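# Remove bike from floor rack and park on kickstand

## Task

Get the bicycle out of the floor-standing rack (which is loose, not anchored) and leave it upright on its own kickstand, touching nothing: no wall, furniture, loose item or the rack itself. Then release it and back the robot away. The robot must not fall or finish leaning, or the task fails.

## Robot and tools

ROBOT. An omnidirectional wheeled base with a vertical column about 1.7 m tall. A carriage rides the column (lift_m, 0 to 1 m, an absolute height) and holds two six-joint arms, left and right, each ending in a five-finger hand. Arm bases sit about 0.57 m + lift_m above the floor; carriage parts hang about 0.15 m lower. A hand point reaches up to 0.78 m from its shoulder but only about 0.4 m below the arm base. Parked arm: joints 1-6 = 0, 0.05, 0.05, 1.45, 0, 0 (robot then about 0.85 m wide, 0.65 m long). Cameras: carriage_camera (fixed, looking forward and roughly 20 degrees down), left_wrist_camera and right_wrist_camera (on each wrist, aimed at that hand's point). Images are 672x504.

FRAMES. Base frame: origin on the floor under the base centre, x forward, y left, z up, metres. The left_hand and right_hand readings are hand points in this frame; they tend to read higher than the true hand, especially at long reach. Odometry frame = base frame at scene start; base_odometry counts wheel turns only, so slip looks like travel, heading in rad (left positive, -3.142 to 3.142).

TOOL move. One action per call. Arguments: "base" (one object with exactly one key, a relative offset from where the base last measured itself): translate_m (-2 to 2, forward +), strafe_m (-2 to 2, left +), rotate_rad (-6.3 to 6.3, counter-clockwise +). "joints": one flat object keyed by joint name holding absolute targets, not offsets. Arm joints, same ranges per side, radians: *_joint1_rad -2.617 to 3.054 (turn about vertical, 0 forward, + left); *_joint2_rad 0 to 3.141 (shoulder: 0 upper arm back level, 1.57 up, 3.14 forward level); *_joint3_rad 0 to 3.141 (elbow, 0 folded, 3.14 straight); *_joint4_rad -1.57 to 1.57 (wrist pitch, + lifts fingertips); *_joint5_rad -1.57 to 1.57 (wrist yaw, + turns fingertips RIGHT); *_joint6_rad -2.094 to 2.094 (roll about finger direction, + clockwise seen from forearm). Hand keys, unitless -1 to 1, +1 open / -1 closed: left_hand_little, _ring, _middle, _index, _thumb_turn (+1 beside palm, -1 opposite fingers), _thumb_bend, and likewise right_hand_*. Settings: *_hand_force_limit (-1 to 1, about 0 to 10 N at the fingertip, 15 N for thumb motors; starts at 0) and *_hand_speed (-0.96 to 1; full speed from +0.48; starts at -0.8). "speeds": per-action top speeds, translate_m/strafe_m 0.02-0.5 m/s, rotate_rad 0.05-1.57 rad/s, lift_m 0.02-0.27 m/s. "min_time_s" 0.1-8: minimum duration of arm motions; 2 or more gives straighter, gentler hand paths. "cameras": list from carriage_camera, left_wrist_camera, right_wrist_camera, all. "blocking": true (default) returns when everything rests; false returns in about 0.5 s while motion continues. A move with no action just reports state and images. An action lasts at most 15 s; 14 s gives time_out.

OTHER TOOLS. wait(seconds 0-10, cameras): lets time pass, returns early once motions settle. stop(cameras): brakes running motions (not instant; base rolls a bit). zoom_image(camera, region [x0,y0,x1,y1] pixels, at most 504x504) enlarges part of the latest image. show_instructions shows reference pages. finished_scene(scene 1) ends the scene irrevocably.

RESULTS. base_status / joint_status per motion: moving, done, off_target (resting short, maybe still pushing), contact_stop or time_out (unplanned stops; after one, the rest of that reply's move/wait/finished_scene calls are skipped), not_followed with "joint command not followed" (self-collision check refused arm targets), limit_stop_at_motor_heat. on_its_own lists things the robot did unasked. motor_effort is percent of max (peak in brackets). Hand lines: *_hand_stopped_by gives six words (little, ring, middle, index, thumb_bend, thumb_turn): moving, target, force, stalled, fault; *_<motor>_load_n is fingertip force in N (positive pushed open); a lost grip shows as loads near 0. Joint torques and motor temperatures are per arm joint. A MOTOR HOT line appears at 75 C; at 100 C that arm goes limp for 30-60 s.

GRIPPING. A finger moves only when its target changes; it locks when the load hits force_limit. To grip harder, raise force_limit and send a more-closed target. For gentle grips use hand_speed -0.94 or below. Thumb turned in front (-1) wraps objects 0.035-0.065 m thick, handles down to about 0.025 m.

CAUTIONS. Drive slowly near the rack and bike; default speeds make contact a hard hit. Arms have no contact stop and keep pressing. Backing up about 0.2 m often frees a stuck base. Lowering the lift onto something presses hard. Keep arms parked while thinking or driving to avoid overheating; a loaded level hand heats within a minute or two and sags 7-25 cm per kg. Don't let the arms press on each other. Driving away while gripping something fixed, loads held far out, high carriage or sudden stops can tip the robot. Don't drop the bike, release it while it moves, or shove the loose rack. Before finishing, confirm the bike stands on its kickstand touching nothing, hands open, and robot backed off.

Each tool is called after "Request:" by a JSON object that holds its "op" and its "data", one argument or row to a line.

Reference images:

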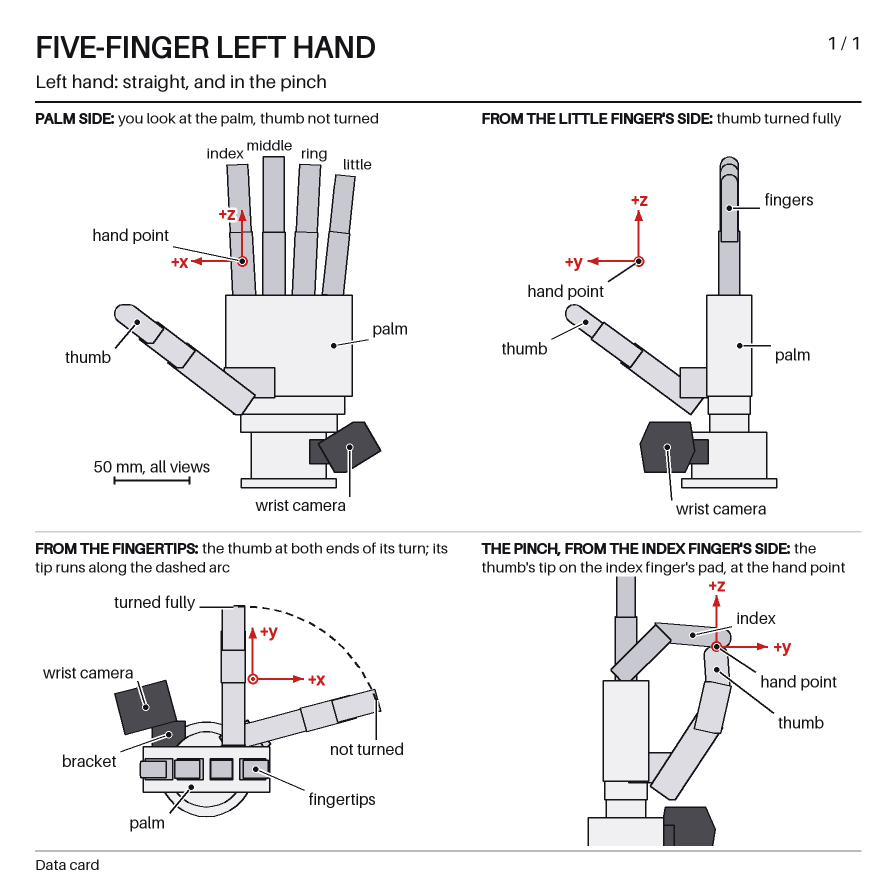

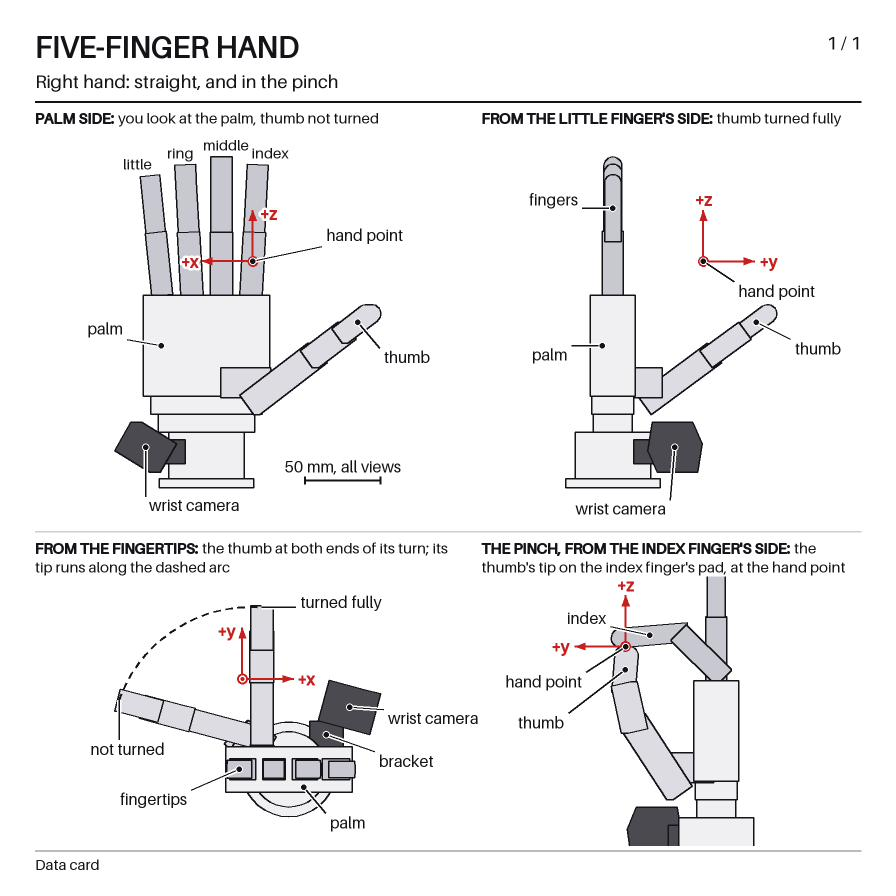

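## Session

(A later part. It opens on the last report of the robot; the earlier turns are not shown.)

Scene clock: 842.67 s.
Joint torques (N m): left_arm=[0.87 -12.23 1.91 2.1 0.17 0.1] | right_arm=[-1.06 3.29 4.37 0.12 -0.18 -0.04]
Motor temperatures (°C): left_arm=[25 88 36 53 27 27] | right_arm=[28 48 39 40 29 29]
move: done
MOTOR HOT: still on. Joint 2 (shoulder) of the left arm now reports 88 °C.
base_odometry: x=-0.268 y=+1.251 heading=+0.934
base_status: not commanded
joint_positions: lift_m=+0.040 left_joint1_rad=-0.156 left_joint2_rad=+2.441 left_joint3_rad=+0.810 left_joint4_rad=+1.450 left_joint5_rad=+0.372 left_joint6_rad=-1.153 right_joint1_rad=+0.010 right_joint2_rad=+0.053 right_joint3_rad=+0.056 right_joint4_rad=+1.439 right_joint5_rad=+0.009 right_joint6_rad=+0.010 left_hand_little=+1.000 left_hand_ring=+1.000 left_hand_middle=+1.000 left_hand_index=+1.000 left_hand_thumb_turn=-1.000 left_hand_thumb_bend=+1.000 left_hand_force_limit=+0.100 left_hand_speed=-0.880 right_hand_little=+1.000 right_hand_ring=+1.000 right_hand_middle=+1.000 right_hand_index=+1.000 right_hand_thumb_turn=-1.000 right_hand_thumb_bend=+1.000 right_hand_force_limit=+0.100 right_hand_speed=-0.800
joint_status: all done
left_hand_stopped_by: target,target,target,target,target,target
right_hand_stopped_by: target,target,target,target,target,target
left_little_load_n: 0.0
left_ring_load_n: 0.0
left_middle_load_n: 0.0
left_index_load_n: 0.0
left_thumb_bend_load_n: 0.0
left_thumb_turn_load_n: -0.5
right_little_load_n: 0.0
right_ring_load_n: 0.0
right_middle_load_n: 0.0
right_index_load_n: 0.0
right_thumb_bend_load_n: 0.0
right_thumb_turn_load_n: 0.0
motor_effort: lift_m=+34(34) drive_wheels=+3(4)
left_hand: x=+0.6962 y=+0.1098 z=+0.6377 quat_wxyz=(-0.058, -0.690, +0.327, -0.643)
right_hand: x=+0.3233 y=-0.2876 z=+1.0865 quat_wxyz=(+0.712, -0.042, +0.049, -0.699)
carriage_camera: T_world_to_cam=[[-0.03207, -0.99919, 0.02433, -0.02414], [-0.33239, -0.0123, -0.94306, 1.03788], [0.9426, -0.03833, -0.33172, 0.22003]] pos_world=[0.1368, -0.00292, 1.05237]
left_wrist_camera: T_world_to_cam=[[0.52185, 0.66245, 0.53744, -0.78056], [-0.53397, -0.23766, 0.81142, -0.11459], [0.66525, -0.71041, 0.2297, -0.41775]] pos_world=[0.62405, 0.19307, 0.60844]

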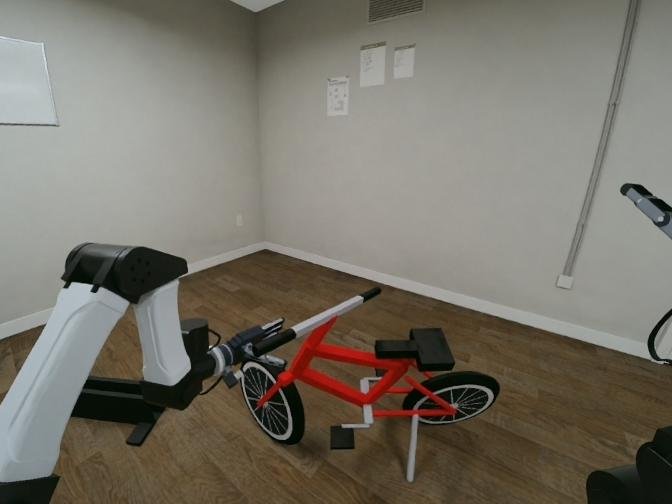

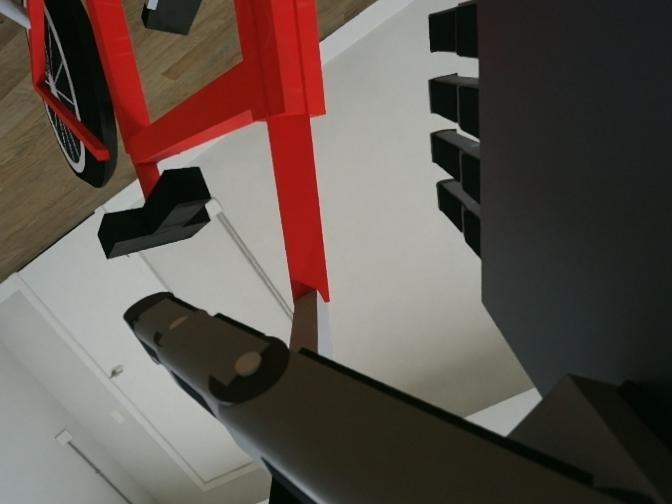

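Request:
{"op": "move", "data": {
  "joints": {"left_joint1_rad": 0.15},
  "min_time_s": 2
}}

Request:
{"op": "move", "data": {
  "joints": {"left_joint1_rad": 0.15, "left_joint2_rad": 1.6, "left_joint3_rad": 0.6, "left_joint4_rad": 1.2, "left_joint5_rad": 0.2},
  "min_time_s": 2.5
}}

Request:
{"op": "move", "data": {
  "joints": {"left_joint1_rad": 0.0, "left_joint2_rad": 0.05, "left_joint3_rad": 0.05, "left_joint4_rad": 1.45, "left_joint5_rad": 0.0, "left_joint6_rad": 0},
  "min_time_s": 3,
  "cameras": ["carriage_camera"]
}}

Request:
{"op": "zoom_image", "data": {
  "camera": "carriage_camera",
  "region": [210, 270, 510, 500]
}}

Scene clock: 852.53 s.
Joint torques (N m): left_arm=[0.83 -12.26 1.91 2.11 0.15 0.09] | right_arm=[-1.11 3.3 4.18 0.11 -0.16 -0.04]
Motor temperatures (°C): left_arm=[25 88 36 53 27 27] | right_arm=[28 47 39 40 29 29]
move: done
MOTOR HOT: still on. Joint 2 (shoulder) of the left arm now reports 88 °C.
base_odometry: x=-0.268 y=+1.251 heading=+0.934
base_status: not commanded
joint_positions: lift_m=+0.040 left_joint1_rad=+0.141 left_joint2_rad=+2.441 left_joint3_rad=+0.810 left_joint4_rad=+1.450 left_joint5_rad=+0.374 left_joint6_rad=-1.153 right_joint1_rad=+0.010 right_joint2_rad=+0.053 right_joint3_rad=+0.056 right_joint4_rad=+1.439 right_joint5_rad=+0.009 right_joint6_rad=+0.010 left_hand_little=+1.000 left_hand_ring=+1.000 left_hand_middle=+1.000 left_hand_index=+1.000 left_hand_thumb_turn=-1.000 left_hand_thumb_bend=+1.000 left_hand_force_limit=+0.100 left_hand_speed=-0.880 right_hand_little=+1.000 right_hand_ring=+1.000 right_hand_middle=+1.000 right_hand_index=+1.000 right_hand_thumb_turn=-1.000 right_hand_thumb_bend=+1.000 right_hand_force_limit=+0.100 right_hand_speed=-0.800
joint_status: all done
left_hand_stopped_by: target,target,target,target,target,target
right_hand_stopped_by: target,target,target,target,target,target
left_little_load_n: 0.0
left_ring_load_n: 0.0
left_middle_load_n: 0.0
left_index_load_n: 0.0
left_thumb_bend_load_n: 0.0
left_thumb_turn_load_n: 0.0
right_little_load_n: 0.0
right_ring_load_n: 0.0
right_middle_load_n: 0.0
right_index_load_n: 0.0
right_thumb_bend_load_n: 0.0
right_thumb_turn_load_n: 0.0
motor_effort: lift_m=+34(34) drive_wheels=+4(5)
left_hand: x=+0.7364 y=+0.2554 z=+0.6377 quat_wxyz=(+0.036, -0.731, +0.222, -0.644)
right_hand: x=+0.3233 y=-0.2876 z=+1.0865 quat_wxyz=(+0.712, -0.042, +0.049, -0.699)
pictures: none

Scene clock: 855.33 s.
Joint torques (N m): left_arm=[0.77 -8.32 4.6 2.09 -0.07 0.1] | right_arm=[-1.1 3.28 4.22 0.11 -0.14 -0.06]
Motor temperatures (°C): left_arm=[25 86 36 53 27 27] | right_arm=[28 47 39 40 29 29]
move: done
MOTOR HOT: still on. Joint 2 (shoulder) of the left arm now reports 86 °C.
base_odometry: x=-0.268 y=+1.251 heading=+0.934
base_status: not commanded
joint_positions: lift_m=+0.040 left_joint1_rad=+0.141 left_joint2_rad=+1.621 left_joint3_rad=+0.614 left_joint4_rad=+1.210 left_joint5_rad=+0.208 left_joint6_rad=-1.153 right_joint1_rad=+0.010 right_joint2_rad=+0.053 right_joint3_rad=+0.056 right_joint4_rad=+1.439 right_joint5_rad=+0.009 right_joint6_rad=+0.010 left_hand_little=+1.000 left_hand_ring=+1.000 left_hand_middle=+1.000 left_hand_index=+1.000 left_hand_thumb_turn=-1.000 left_hand_thumb_bend=+1.000 left_hand_force_limit=+0.100 left_hand_speed=-0.880 right_hand_little=+1.000 right_hand_ring=+1.000 right_hand_middle=+1.000 right_hand_index=+1.000 right_hand_thumb_turn=-1.000 right_hand_thumb_bend=+1.000 right_hand_force_limit=+0.100 right_hand_speed=-0.800
joint_status: all done
left_hand_stopped_by: target,target,target,target,target,target
right_hand_stopped_by: target,target,target,target,target,target
left_little_load_n: 0.0
left_ring_load_n: 0.0
left_middle_load_n: 0.0
left_index_load_n: 0.0
left_thumb_bend_load_n: 0.0
left_thumb_turn_load_n: 0.0
right_little_load_n: 0.0
right_ring_load_n: 0.0
right_middle_load_n: 0.0
right_index_load_n: 0.0
right_thumb_bend_load_n: 0.0
right_thumb_turn_load_n: 0.0
motor_effort: lift_m=+34(34) drive_wheels=+3(5)
left_hand: x=+0.6979 y=+0.2778 z=+0.8963 quat_wxyz=(+0.150, -0.611, +0.166, -0.759)
right_hand: x=+0.3233 y=-0.2876 z=+1.0865 quat_wxyz=(+0.712, -0.042, +0.049, -0.699)
pictures: none

Scene clock: 858.63 s.
Joint torques (N m): left_arm=[-0.84 1.87 4.16 0.18 -0.06 0.17] | right_arm=[-0.95 3.25 4.27 0.15 -0.18 -0.05]
Motor temperatures (°C): left_arm=[25 84 36 52 27 27] | right_arm=[28 47 39 39 29 29]
move: done
MOTOR HOT: still on. Joint 2 (shoulder) of the left arm now reports 84 °C.
base_odometry: x=-0.268 y=+1.251 heading=+0.934
base_status: not commanded
joint_positions: lift_m=+0.040 left_joint1_rad=+0.010 left_joint2_rad=+0.058 left_joint3_rad=+0.063 left_joint4_rad=+1.443 left_joint5_rad=+0.008 left_joint6_rad=-0.013 right_joint1_rad=+0.010 right_joint2_rad=+0.053 right_joint3_rad=+0.056 right_joint4_rad=+1.439 right_joint5_rad=+0.008 right_joint6_rad=+0.010 left_hand_little=+1.000 left_hand_ring=+1.000 left_hand_middle=+1.000 left_hand_index=+1.000 left_hand_thumb_turn=-1.000 left_hand_thumb_bend=+1.000 left_hand_force_limit=+0.100 left_hand_speed=-0.880 right_hand_little=+1.000 right_hand_ring=+1.000 right_hand_middle=+1.000 right_hand_index=+1.000 right_hand_thumb_turn=-1.000 right_hand_thumb_bend=+1.000 right_hand_force_limit=+0.100 right_hand_speed=-0.800
joint_status: all done
left_hand_stopped_by: target,target,target,target,target,target
right_hand_stopped_by: target,target,target,target,target,target
left_little_load_n: 0.0
left_ring_load_n: 0.0
left_middle_load_n: 0.0
left_index_load_n: 0.0
left_thumb_bend_load_n: 0.0
left_thumb_turn_load_n: 0.0
right_little_load_n: 0.0
right_ring_load_n: 0.0
right_middle_load_n: 0.0
right_index_load_n: 0.0
right_thumb_bend_load_n: 0.0
right_thumb_turn_load_n: 0.0
motor_effort: lift_m=+34(34) drive_wheels=+2(4)
left_hand: x=+0.3221 y=+0.2861 z=+1.0885 quat_wxyz=(+0.705, -0.041, +0.046, -0.707)
right_hand: x=+0.3233 y=-0.2875 z=+1.0865 quat_wxyz=(+0.712, -0.043, +0.048, -0.699)
carriage_camera: T_world_to_cam=[[-0.03207, -0.99919, 0.02433, -0.02414], [-0.33239, -0.0123, -0.94306, 1.03788], [0.9426, -0.03833, -0.33172, 0.22003]] pos_world=[0.1368, -0.00292, 1.05237]

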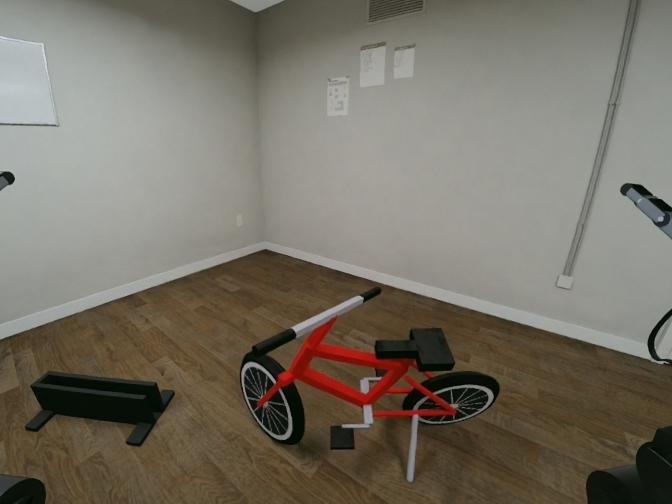

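Scaled by 1.680.

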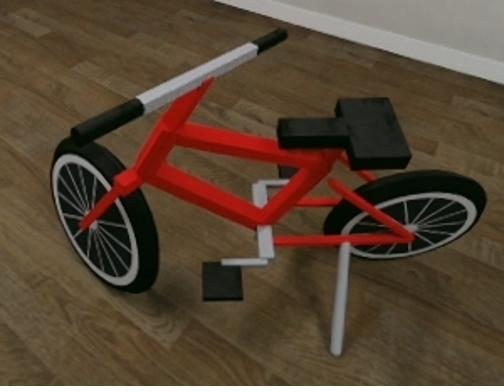

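Request:
{"op": "move", "data": {
  "base": {"translate_m": -0.4},
  "speeds": {"translate_m": 0.2},
  "cameras": ["carriage_camera"]
}}

Request:
{"op": "wait", "data": {
  "seconds": 3,
  "cameras": ["carriage_camera"]
}}

Request:
{"op": "zoom_image", "data": {
  "camera": "carriage_camera",
  "region": [80, 230, 480, 430]
}}

Scene clock: 865.40 s.
Joint torques (N m): left_arm=[-0.84 1.87 4.14 0.11 -0.04 0.19] | right_arm=[-1.03 3.18 4.26 0.07 -0.16 -0.05]
Motor temperatures (°C): left_arm=[25 79 36 51 27 27] | right_arm=[28 46 39 39 29 29]
move: done
MOTOR HOT: still on. Joint 2 (shoulder) of the left arm now reports 79 °C.
base_odometry: x=-0.505 y=+0.929 heading=+0.934
base_status: done
joint_positions: lift_m=+0.040 left_joint1_rad=+0.010 left_joint2_rad=+0.058 left_joint3_rad=+0.063 left_joint4_rad=+1.450 left_joint5_rad=+0.007 left_joint6_rad=-0.011 right_joint1_rad=+0.010 right_joint2_rad=+0.052 right_joint3_rad=+0.056 right_joint4_rad=+1.444 right_joint5_rad=+0.008 right_joint6_rad=+0.010 left_hand_little=+1.000 left_hand_ring=+1.000 left_hand_middle=+1.000 left_hand_index=+1.000 left_hand_thumb_turn=-1.000 left_hand_thumb_bend=+1.000 left_hand_force_limit=+0.100 left_hand_speed=-0.880 right_hand_little=+1.000 right_hand_ring=+1.000 right_hand_middle=+1.000 right_hand_index=+1.000 right_hand_thumb_turn=-1.000 right_hand_thumb_bend=+1.000 right_hand_force_limit=+0.100 right_hand_speed=-0.800
joint_status: not commanded
left_hand_stopped_by: target,target,target,target,target,target
right_hand_stopped_by: target,target,target,target,target,target
left_little_load_n: 0.0
left_ring_load_n: 0.0
left_middle_load_n: 0.0
left_index_load_n: 0.0
left_thumb_bend_load_n: 0.0
left_thumb_turn_load_n: 0.0
right_little_load_n: 0.0
right_ring_load_n: 0.0
right_middle_load_n: 0.0
right_index_load_n: 0.0
right_thumb_bend_load_n: 0.0
right_thumb_turn_load_n: 0.0
motor_effort: lift_m=+34(34) drive_wheels=+0(13)
left_hand: x=+0.3204 y=+0.2864 z=+1.0891 quat_wxyz=(+0.705, -0.039, +0.043, -0.707)
right_hand: x=+0.3216 y=-0.2876 z=+1.0871 quat_wxyz=(+0.713, -0.040, +0.046, -0.699)
carriage_camera: T_world_to_cam=[[-0.03207, -0.99919, 0.02433, -0.02414], [-0.33239, -0.0123, -0.94306, 1.03788], [0.9426, -0.03833, -0.33172, 0.22003]] pos_world=[0.1368, -0.00292, 1.05237]

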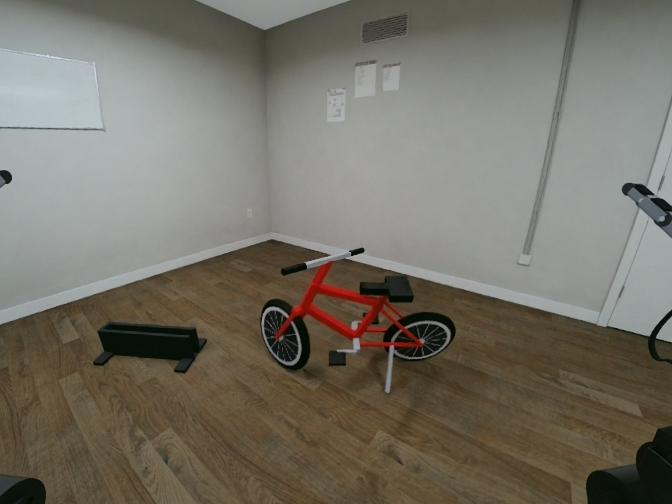

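Scene clock: 868.40 s.
Joint torques (N m): left_arm=[-0.84 1.88 4.14 0.1 -0.03 0.19] | right_arm=[-0.96 3.43 4.3 0.06 -0.17 -0.04]
Motor temperatures (°C): left_arm=[25 77 36 50 27 27] | right_arm=[28 46 39 39 29 29]
MOTOR HOT: still on. Joint 2 (shoulder) of the left arm now reports 77 °C.
base_odometry: x=-0.505 y=+0.929 heading=+0.934
base_status: done
joint_positions: lift_m=+0.040 left_joint1_rad=+0.010 left_joint2_rad=+0.058 left_joint3_rad=+0.063 left_joint4_rad=+1.450 left_joint5_rad=+0.007 left_joint6_rad=-0.011 right_joint1_rad=+0.010 right_joint2_rad=+0.052 right_joint3_rad=+0.056 right_joint4_rad=+1.444 right_joint5_rad=+0.008 right_joint6_rad=+0.010 left_hand_little=+1.000 left_hand_ring=+1.000 left_hand_middle=+1.000 left_hand_index=+1.000 left_hand_thumb_turn=-1.000 left_hand_thumb_bend=+1.000 left_hand_force_limit=+0.100 left_hand_speed=-0.880 right_hand_little=+1.000 right_hand_ring=+1.000 right_hand_middle=+1.000 right_hand_index=+1.000 right_hand_thumb_turn=-1.000 right_hand_thumb_bend=+1.000 right_hand_force_limit=+0.100 right_hand_speed=-0.800
joint_status: not commanded
left_hand_stopped_by: target,target,target,target,target,target
right_hand_stopped_by: target,target,target,target,target,target
left_little_load_n: 0.0
left_ring_load_n: 0.0
left_middle_load_n: 0.0
left_index_load_n: -0.5
left_thumb_bend_load_n: 0.0
left_thumb_turn_load_n: 0.0
right_little_load_n: 0.0
right_ring_load_n: 0.0
right_middle_load_n: 0.0
right_index_load_n: 0.0
right_thumb_bend_load_n: 0.0
right_thumb_turn_load_n: 0.0
motor_effort: lift_m=+34(34) drive_wheels=+0(13)
left_hand: x=+0.3204 y=+0.2864 z=+1.0891 quat_wxyz=(+0.705, -0.039, +0.043, -0.707)
right_hand: x=+0.3216 y=-0.2876 z=+1.0871 quat_wxyz=(+0.713, -0.040, +0.046, -0.699)
wait: 3.00 s; at rest by 0.27 s
carriage_camera: T_world_to_cam=[[-0.03207, -0.99919, 0.02433, -0.02414], [-0.33239, -0.0123, -0.94306, 1.03788], [0.9426, -0.03833, -0.33172, 0.22003]] pos_world=[0.1368, -0.00292, 1.05237]

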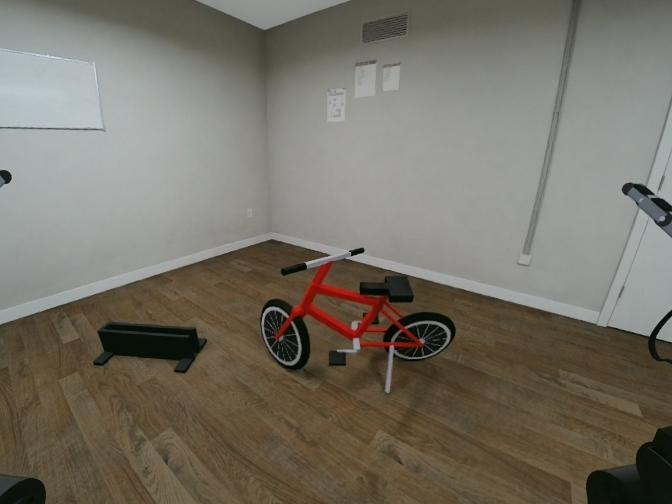

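Scaled by 1.260.

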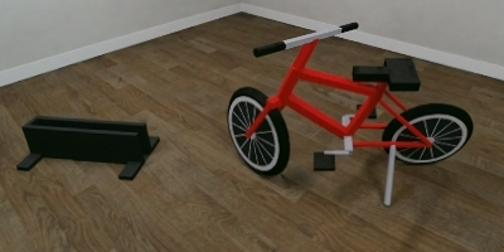

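Bike stands stable on its kickstand, clear of the rack.

Request:
{"op": "finished_scene", "data": {

}}

The scene is finished: the task was done.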